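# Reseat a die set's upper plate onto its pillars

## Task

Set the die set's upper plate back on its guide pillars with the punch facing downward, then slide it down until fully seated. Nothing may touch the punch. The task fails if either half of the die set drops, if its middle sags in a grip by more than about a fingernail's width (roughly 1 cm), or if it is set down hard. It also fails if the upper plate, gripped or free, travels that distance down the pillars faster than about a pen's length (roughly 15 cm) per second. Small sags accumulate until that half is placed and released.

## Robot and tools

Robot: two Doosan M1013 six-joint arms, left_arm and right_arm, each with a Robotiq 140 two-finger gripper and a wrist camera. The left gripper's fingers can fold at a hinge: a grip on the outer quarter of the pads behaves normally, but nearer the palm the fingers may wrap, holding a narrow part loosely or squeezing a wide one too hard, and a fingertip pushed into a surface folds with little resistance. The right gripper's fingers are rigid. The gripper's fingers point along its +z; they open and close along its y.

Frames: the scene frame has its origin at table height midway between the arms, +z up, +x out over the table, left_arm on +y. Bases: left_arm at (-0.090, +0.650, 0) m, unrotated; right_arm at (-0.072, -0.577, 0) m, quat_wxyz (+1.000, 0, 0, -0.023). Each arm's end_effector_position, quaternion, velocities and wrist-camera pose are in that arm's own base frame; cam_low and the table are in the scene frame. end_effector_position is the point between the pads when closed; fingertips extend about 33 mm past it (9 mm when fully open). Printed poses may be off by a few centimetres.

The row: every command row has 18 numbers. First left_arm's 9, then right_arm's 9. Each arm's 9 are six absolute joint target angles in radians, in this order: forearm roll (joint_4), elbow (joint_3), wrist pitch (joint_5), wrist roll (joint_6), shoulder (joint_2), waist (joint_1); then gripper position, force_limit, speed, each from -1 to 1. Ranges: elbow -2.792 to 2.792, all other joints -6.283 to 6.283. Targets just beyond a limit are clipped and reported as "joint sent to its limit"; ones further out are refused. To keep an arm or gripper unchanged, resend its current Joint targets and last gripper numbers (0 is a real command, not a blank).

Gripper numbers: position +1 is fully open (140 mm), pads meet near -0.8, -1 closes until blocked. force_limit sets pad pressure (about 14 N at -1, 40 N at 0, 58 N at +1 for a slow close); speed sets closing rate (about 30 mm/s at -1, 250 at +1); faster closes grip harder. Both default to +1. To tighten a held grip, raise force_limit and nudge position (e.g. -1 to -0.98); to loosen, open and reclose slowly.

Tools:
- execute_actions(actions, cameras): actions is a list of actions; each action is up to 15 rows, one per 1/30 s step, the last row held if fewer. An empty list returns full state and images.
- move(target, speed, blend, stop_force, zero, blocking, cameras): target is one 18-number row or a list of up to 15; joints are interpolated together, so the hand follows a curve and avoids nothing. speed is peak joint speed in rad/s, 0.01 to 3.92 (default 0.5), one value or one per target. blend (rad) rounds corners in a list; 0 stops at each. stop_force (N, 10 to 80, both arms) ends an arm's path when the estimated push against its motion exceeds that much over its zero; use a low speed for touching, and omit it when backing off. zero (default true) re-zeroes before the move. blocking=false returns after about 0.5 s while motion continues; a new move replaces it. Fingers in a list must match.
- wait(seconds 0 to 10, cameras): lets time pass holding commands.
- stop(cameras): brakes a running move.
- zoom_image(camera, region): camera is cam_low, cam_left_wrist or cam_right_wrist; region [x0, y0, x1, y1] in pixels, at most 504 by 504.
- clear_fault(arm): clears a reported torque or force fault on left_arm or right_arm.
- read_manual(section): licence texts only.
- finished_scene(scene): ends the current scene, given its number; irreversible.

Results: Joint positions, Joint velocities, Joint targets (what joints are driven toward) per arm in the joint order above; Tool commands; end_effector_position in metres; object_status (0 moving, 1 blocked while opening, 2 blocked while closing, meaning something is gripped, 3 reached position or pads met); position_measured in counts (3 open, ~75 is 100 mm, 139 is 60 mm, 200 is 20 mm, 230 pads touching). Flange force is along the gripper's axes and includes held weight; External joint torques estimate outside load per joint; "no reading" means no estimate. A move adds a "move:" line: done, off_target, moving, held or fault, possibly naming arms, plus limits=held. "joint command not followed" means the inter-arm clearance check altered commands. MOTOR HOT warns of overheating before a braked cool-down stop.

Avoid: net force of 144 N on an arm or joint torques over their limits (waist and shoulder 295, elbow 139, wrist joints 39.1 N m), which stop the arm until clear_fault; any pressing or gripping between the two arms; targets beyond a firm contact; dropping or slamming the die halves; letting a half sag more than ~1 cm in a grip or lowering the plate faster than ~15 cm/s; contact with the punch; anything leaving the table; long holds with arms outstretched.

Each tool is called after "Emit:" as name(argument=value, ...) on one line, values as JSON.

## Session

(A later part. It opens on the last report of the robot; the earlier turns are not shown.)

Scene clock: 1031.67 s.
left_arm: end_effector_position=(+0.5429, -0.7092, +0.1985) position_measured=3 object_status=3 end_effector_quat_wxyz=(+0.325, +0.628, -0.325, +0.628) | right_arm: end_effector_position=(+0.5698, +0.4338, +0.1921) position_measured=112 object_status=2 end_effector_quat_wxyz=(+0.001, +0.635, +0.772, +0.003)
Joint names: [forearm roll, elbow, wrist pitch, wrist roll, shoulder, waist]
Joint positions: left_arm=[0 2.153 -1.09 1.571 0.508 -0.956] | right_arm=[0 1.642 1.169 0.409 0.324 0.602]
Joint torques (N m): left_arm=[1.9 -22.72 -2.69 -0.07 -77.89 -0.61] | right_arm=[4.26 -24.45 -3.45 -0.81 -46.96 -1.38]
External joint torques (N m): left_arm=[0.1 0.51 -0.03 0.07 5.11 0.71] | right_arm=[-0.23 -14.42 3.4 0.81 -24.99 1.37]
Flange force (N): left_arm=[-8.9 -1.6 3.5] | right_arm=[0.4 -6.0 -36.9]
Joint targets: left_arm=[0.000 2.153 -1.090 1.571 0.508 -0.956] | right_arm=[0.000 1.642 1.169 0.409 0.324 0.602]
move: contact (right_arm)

Emit:
move(target=[[0,2.1531,-1.0903,1.5708,0.508,-0.9561,1,-1,-1,0.0003,1.6430,1.1701,0.4121,0.3234,0.6024,-1,1,0.4],[0,2.1531,-1.0903,1.5708,0.508,-0.9561,1,-1,-1,0.0003,1.6474,1.1631,0.4121,0.3260,0.6024,-1,1,0.4]], speed=0.012, stop_force=40)

Scene clock: 1045.87 s.
left_arm: end_effector_position=(+0.5429, -0.7092, +0.1985) position_measured=3 object_status=3 end_effector_quat_wxyz=(+0.325, +0.628, -0.325, +0.628) | right_arm: end_effector_position=(+0.5692, +0.4334, +0.1883) position_measured=112 object_status=2 end_effector_quat_wxyz=(+0.001, +0.637, +0.771, +0.002)
Joint names: [forearm roll, elbow, wrist pitch, wrist roll, shoulder, waist]
Joint positions: left_arm=[0 2.153 -1.09 1.571 0.508 -0.956] | right_arm=[0 1.647 1.163 0.412 0.326 0.602]
Joint torques (N m): left_arm=[1.9 -22.67 -2.71 -0.06 -77.9 -0.68] | right_arm=[3.71 -5.67 3.85 0.13 -36.01 -4.53]
External joint torques (N m): left_arm=[0.11 0.45 -0.01 0.06 5.08 0.53] | right_arm=[0.29 -32.98 -3.89 -0.13 -35.8 4.31]
Flange force (N): left_arm=[-8.8 -1.3 3.7] | right_arm=[11.1 9.1 -51.2]
Joint targets: left_arm=[0.000 2.153 -1.090 1.571 0.508 -0.956] | right_arm=[0.000 1.647 1.163 0.412 0.326 0.602]
move: done

Emit:
move(target=[[0,2.1531,-1.0903,1.5708,0.508,-0.9561,1,-1,-1,0.0003,1.6463,1.1633,0.4104,0.3264,0.6027,-1,1,0.4],[0,2.1531,-1.0903,1.5708,0.508,-0.9561,1,-1,-1,0.0003,1.6520,1.1542,0.4104,0.3298,0.6027,-1,1,0.4]], speed=0.012, stop_force=40)

Scene clock: 1058.63 s.
left_arm: end_effector_position=(+0.5429, -0.7092, +0.1985) position_measured=3 object_status=3 end_effector_quat_wxyz=(+0.325, +0.628, -0.325, +0.628) | right_arm: end_effector_position=(+0.5695, +0.4339, +0.1832) position_measured=112 object_status=2 end_effector_quat_wxyz=(+0.001, +0.636, +0.772, +0.003)
Joint names: [forearm roll, elbow, wrist pitch, wrist roll, shoulder, waist]
Joint positions: left_arm=[0 2.153 -1.09 1.571 0.508 -0.956] | right_arm=[0 1.652 1.154 0.41 0.33 0.603]
Joint torques (N m): left_arm=[1.89 -22.67 -2.72 -0.08 -77.72 -0.35] | right_arm=[4.78 -24.59 0.79 -0.55 -54.55 -0.69]
External joint torques (N m): left_arm=[0.12 0.47 0 0.08 5.14 0.09] | right_arm=[-0.78 -13.96 -0.82 0.55 -17.92 1.01]
Flange force (N): left_arm=[-8.9 -0.5 3.7] | right_arm=[2.9 0.8 -24.9]
Joint targets: left_arm=[0.000 2.153 -1.090 1.571 0.508 -0.956] | right_arm=[0.000 1.652 1.154 0.410 0.330 0.603]
move: done

Emit:
move(target=[0,2.1531,-1.0903,1.5708,0.508,-0.9561,1,-1,-1,0.0003,1.66222,1.13725,0.4104,0.33653,0.6027,-1,1,0.4], speed=0.015, stop_force=20)

Emit:
move(target=[0,2.1531,-1.0903,1.5708,0.508,-0.9561,1,-1,-1,0.0003,1.67232,1.12046,0.4104,0.34322,0.6027,-1,1,0.4], speed=0.015, stop_force=20, cameras=["cam_low","cam_left_wrist"])

Scene clock: 1077.53 s.
left_arm: end_effector_position=(+0.5429, -0.7092, +0.1985) position_measured=3 object_status=3 end_effector_quat_wxyz=(+0.325, +0.628, -0.325, +0.628) | right_arm: end_effector_position=(+0.5696, +0.4339, +0.1732) position_measured=112 object_status=2 end_effector_quat_wxyz=(+0.001, +0.636, +0.772, +0.003)
Joint names: [forearm roll, elbow, wrist pitch, wrist roll, shoulder, waist]
Joint positions: left_arm=[0 2.153 -1.09 1.571 0.508 -0.956] | right_arm=[0 1.662 1.137 0.41 0.337 0.603]
Joint torques (N m): left_arm=[1.91 -22.67 -2.69 -0.05 -77.73 -0.62] | right_arm=[5.18 -30.45 2.18 -0.58 -66.18 -0.13]
External joint torques (N m): left_arm=[0.1 0.47 -0.03 0.05 5.16 0.38] | right_arm=[-1.21 -7.81 -2.22 0.58 -6.21 0.12]
Flange force (N): left_arm=[-9.0 -1.1 3.7] | right_arm=[3.5 4.7 -8.4]
Joint targets: left_arm=[0.000 2.153 -1.090 1.571 0.508 -0.956] | right_arm=[0.000 1.662 1.137 0.410 0.337 0.603]
move: done

Scene clock: 1079.23 s.
left_arm: end_effector_position=(+0.5429, -0.7092, +0.1985) position_measured=3 object_status=3 end_effector_quat_wxyz=(+0.325, +0.628, -0.325, +0.628) | right_arm: end_effector_position=(+0.5695, +0.4339, +0.1633) position_measured=112 object_status=2 end_effector_quat_wxyz=(+0.001, +0.636, +0.772, +0.003)
Joint names: [forearm roll, elbow, wrist pitch, wrist roll, shoulder, waist]
Joint positions: left_arm=[0 2.153 -1.09 1.571 0.508 -0.956] | right_arm=[0 1.672 1.12 0.41 0.343 0.603]
Joint torques (N m): left_arm=[1.88 -22.68 -2.7 -0.06 -77.81 -0.48] | right_arm=[4.93 -30.85 3.69 -0.53 -70.76 -0.73]
External joint torques (N m): left_arm=[0.13 0.39 -0.04 0.06 4.66 0.5] | right_arm=[-0.99 -7.14 -3.73 0.53 -2.3 0.78]
Flange force (N): left_arm=[-8.1 -1.3 3.4] | right_arm=[5.8 7.5 -2.4]
Joint targets: left_arm=[0.000 2.153 -1.090 1.571 0.508 -0.956] | right_arm=[0.000 1.672 1.120 0.410 0.343 0.603]
move: done
Images, in order (width x height): cam_low 672x504, cam_left_wrist 672x504.

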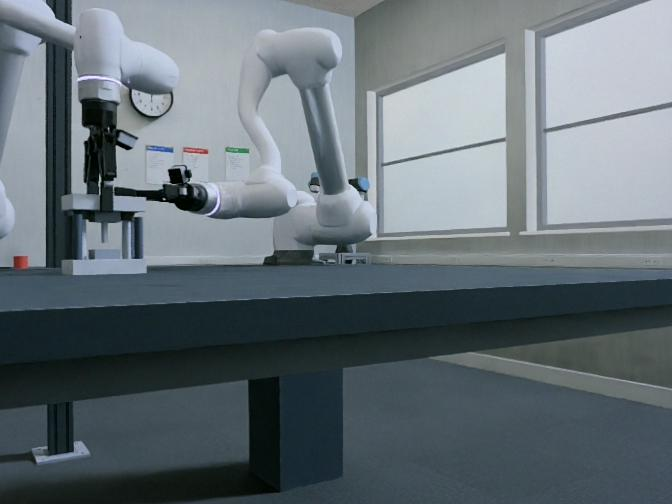

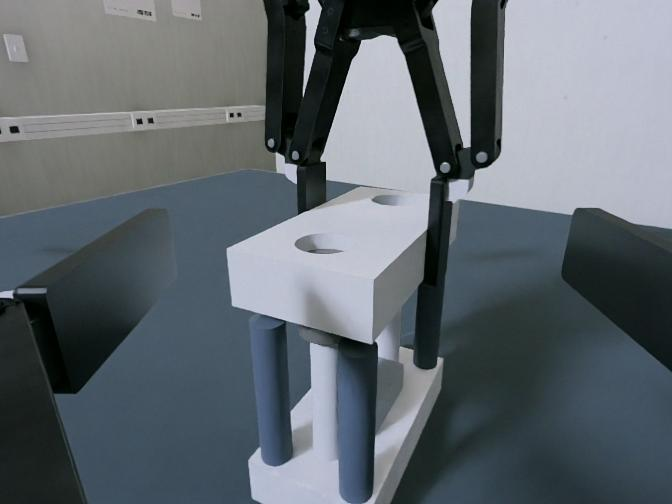

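Emit:
move(target=[[0,2.1531,-1.0903,1.5708,0.508,-0.9561,1,-1,-1,0.0003,1.68018,1.10692,0.4104,0.34890,0.6027,-1,1,0.4],[0,2.1531,-1.0903,1.5708,0.508,-0.9561,1,-1,-1,0.0003,1.68597,1.09675,0.4104,0.35328,0.6027,-1,1,0.4]], speed=0.012, stop_force=22, cameras=["cam_low","cam_left_wrist"])

Emit:
zoom_image(camera="cam_low", region=[55, 185, 155, 285])

Scene clock: 1092.33 s.
left_arm: end_effector_position=(+0.5429, -0.7092, +0.1985) position_measured=3 object_status=3 end_effector_quat_wxyz=(+0.325, +0.628, -0.325, +0.628) | right_arm: end_effector_position=(+0.5696, +0.4339, +0.1511) position_measured=112 object_status=2 end_effector_quat_wxyz=(+0.001, +0.636, +0.772, +0.003)
Joint names: [forearm roll, elbow, wrist pitch, wrist roll, shoulder, waist]
Joint positions: left_arm=[0 2.153 -1.09 1.571 0.508 -0.956] | right_arm=[0 1.684 1.1 0.41 0.352 0.603]
Joint torques (N m): left_arm=[1.92 -22.67 -2.7 -0.07 -77.74 -0.44] | right_arm=[4.37 -20.86 0.14 -0.58 -48.69 -1.7]
External joint torques (N m): left_arm=[0.11 0.42 -0.02 0.07 4.97 0.12] | right_arm=[-0.49 -16.74 -0.18 0.58 -24.73 1.41]
Flange force (N): left_arm=[-8.6 -0.6 3.6] | right_arm=[2.1 -2.1 -33.8]
Joint targets: left_arm=[0.000 2.153 -1.090 1.571 0.508 -0.956] | right_arm=[0.000 1.684 1.100 0.410 0.352 0.603]
move: contact (right_arm); path passed 1 of 2 targets
Images, in order (width x height): cam_low 672x504, cam_left_wrist 672x504.

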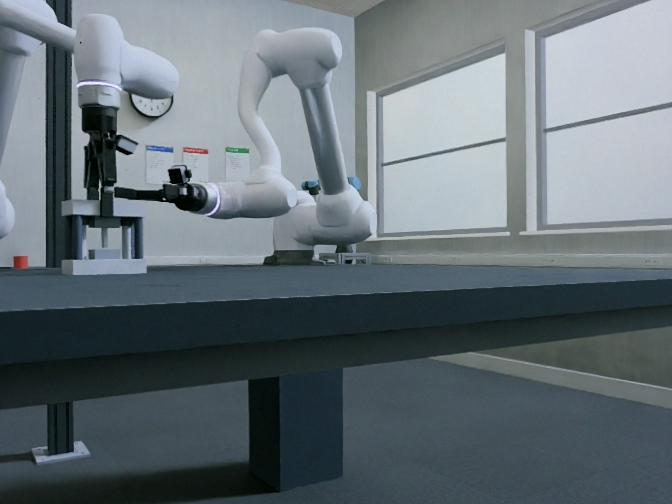

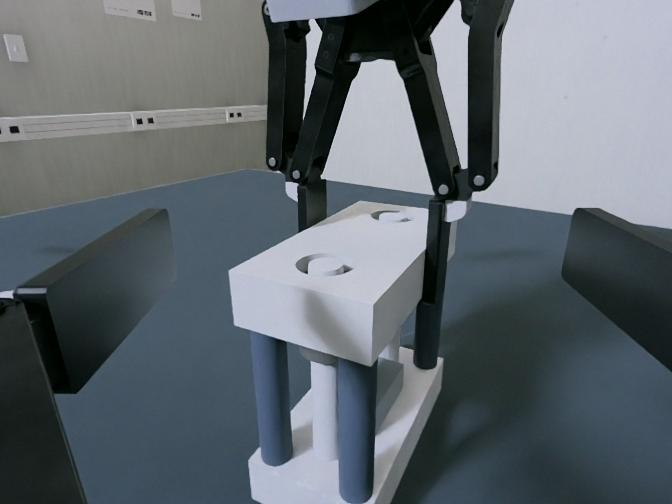

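Scaled by 5.040 from the camera's 672x504 image, which has a finer 960x720 frame.

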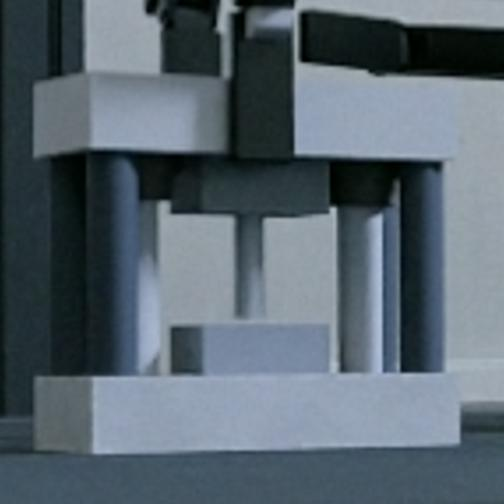

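Emit:
move(target=[0,2.1531,-1.0903,1.5708,0.508,-0.9561,1,-1,-1,0.0003,1.68597,1.09675,0.4104,0.35328,0.6027,-1,1,0.4], speed=0.012, stop_force=30)

Emit:
zoom_image(camera="cam_left_wrist", region=[220, 200, 460, 400])

Scene clock: 1107.37 s.
left_arm: end_effector_position=(+0.5429, -0.7092, +0.1985) position_measured=3 object_status=3 end_effector_quat_wxyz=(+0.325, +0.628, -0.325, +0.628) | right_arm: end_effector_position=(+0.5696, +0.4339, +0.1505) position_measured=112 object_status=2 end_effector_quat_wxyz=(+0.001, +0.636, +0.772, +0.003)
Joint names: [forearm roll, elbow, wrist pitch, wrist roll, shoulder, waist]
Joint positions: left_arm=[0 2.153 -1.09 1.571 0.508 -0.956] | right_arm=[0 1.685 1.098 0.41 0.352 0.603]
Joint torques (N m): left_arm=[1.91 -22.65 -2.71 -0.09 -77.79 -0.81] | right_arm=[4 -8.75 -4.69 -0.76 -20.53 -2]
External joint torques (N m): left_arm=[0.11 0.39 -0.02 0.09 5 0.52] | right_arm=[-0.11 -28.85 4.65 0.76 -53.09 2.01]
Flange force (N): left_arm=[-8.7 -1.3 3.7] | right_arm=[-2.6 -14.0 -74.4]
Joint targets: left_arm=[0.000 2.153 -1.090 1.571 0.508 -0.956] | right_arm=[0.000 1.685 1.098 0.410 0.352 0.603]
move: contact (right_arm)

Scaled by 2.100 from the camera's 672x504 image, which has a finer 960x720 frame.
This view is cut from an older image: the scene may have changed since it was taken.

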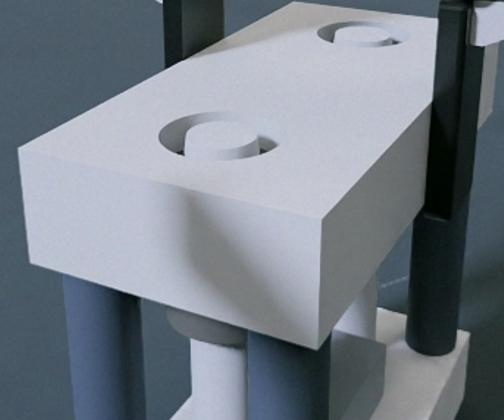

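Emit:
move(target=[[0,2.4805,-0.2741,1.5708,-0.6356,-0.9561,1,-1,-1,0.0003,1.6835,1.1009,0.4104,0.3516,0.6027,-1,1,0.4],[0,2.4805,-0.2741,1.5708,-0.6356,-0.9561,1,-1,-1,0.0003,1.6835,1.1009,0.4104,0.3516,0.6027,1,1,-1]], speed=0.6, cameras=["cam_low","cam_right_wrist"])

Emit:
zoom_image(camera="cam_low", region=[55, 185, 155, 285])

Emit:
move(target=[0,2.4805,-0.2741,1.5708,-0.6356,-0.9561,1,-1,-1,0.0003,1.53,1.342,0.4104,0.264,0.6027,1,1,-1], speed=0.12, cameras=["cam_low"])

Scene clock: 1126.33 s.
left_arm: end_effector_position=(+0.3180, -0.3907, +0.5001) position_measured=3 object_status=3 end_effector_quat_wxyz=(+0.325, +0.628, -0.325, +0.628) | right_arm: end_effector_position=(+0.5696, +0.4339, +0.1517) position_measured=3 object_status=0 end_effector_quat_wxyz=(+0.001, +0.636, +0.772, +0.003)
Joint names: [forearm roll, elbow, wrist pitch, wrist roll, shoulder, waist]
Joint positions: left_arm=[0 2.481 -0.274 1.571 -0.636 -0.956] | right_arm=[0 1.683 1.101 0.41 0.352 0.603]
Joint torques (N m): left_arm=[4.06 -44.64 -2.7 -0.05 16.24 -0.35] | right_arm=[3.44 -36.6 -0.02 -0.35 -74.51 -1.43]
External joint torques (N m): left_arm=[0.11 1.36 -0.01 0.05 2.41 0.39] | right_arm=[0.46 -1 -0.02 0.35 1.13 1.44]
Flange force (N): left_arm=[0.0 0.0 0.0] | right_arm=[3.9 2.3 -0.1]
Joint targets: left_arm=[0.000 2.481 -0.274 1.571 -0.636 -0.956] | right_arm=[0.000 1.683 1.101 0.410 0.352 0.603]
move: done
Images, in order (width x height): cam_low 672x504, cam_right_wrist 672x504.

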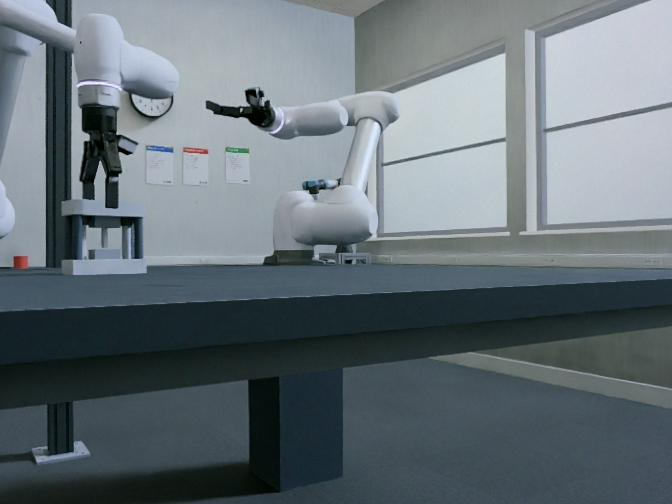

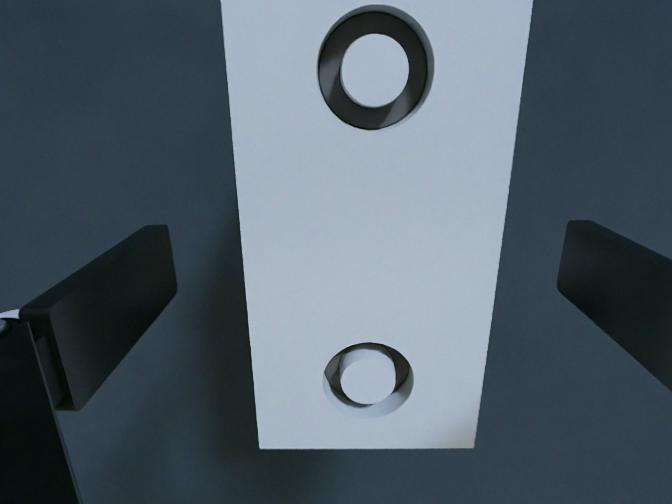

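Scaled by 5.040 from the camera's 672x504 image, which has a finer 960x720 frame.

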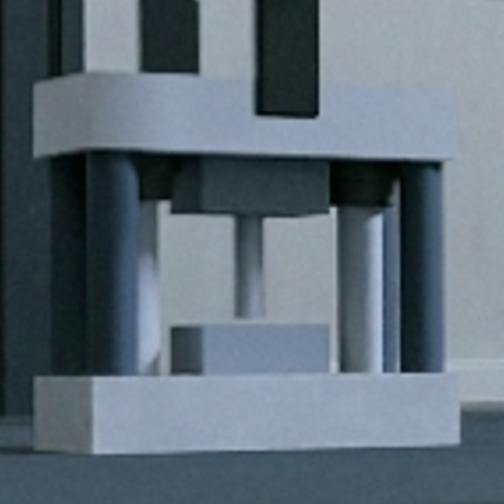

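Scene clock: 1128.60 s.
left_arm: end_effector_position=(+0.3180, -0.3907, +0.5001) position_measured=3 object_status=3 end_effector_quat_wxyz=(+0.325, +0.628, -0.325, +0.628) | right_arm: end_effector_position=(+0.5643, +0.4303, +0.2948) position_measured=3 object_status=3 end_effector_quat_wxyz=(+0.001, +0.636, +0.772, +0.003)
Joint names: [forearm roll, elbow, wrist pitch, wrist roll, shoulder, waist]
Joint positions: left_arm=[0 2.481 -0.274 1.571 -0.636 -0.956] | right_arm=[0 1.53 1.342 0.41 0.264 0.603]
Joint torques (N m): left_arm=[4.08 -44.71 -2.72 -0.06 16.39 -0.57] | right_arm=[3.71 -39.93 0.1 -0.24 -69.27 -0.97]
External joint torques (N m): left_arm=[0.08 1.43 0 0.06 2.3 0.61] | right_arm=[0.52 -0.99 -0.14 0.24 1.41 0.79]
Flange force (N): left_arm=[0.0 0.0 0.0] | right_arm=[3.2 3.2 -0.6]
Joint targets: left_arm=[0.000 2.481 -0.274 1.571 -0.636 -0.956] | right_arm=[0.000 1.530 1.342 0.410 0.264 0.603]
move: done
Images, in order (width x height): cam_low 672x504.

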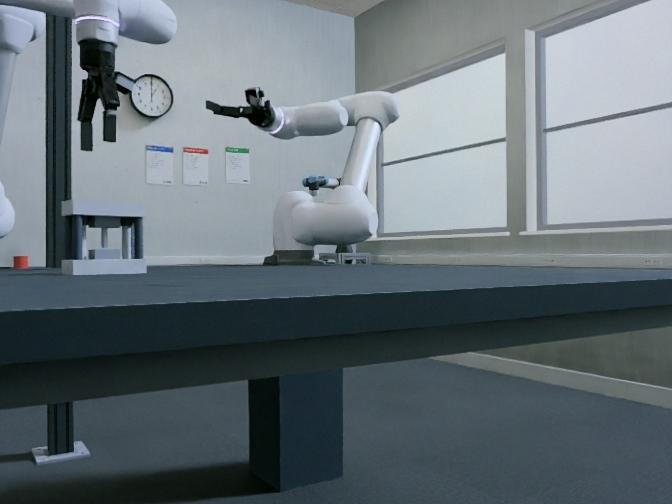

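Emit:
finished_scene(scene=2)

The scene is finished: the task was done.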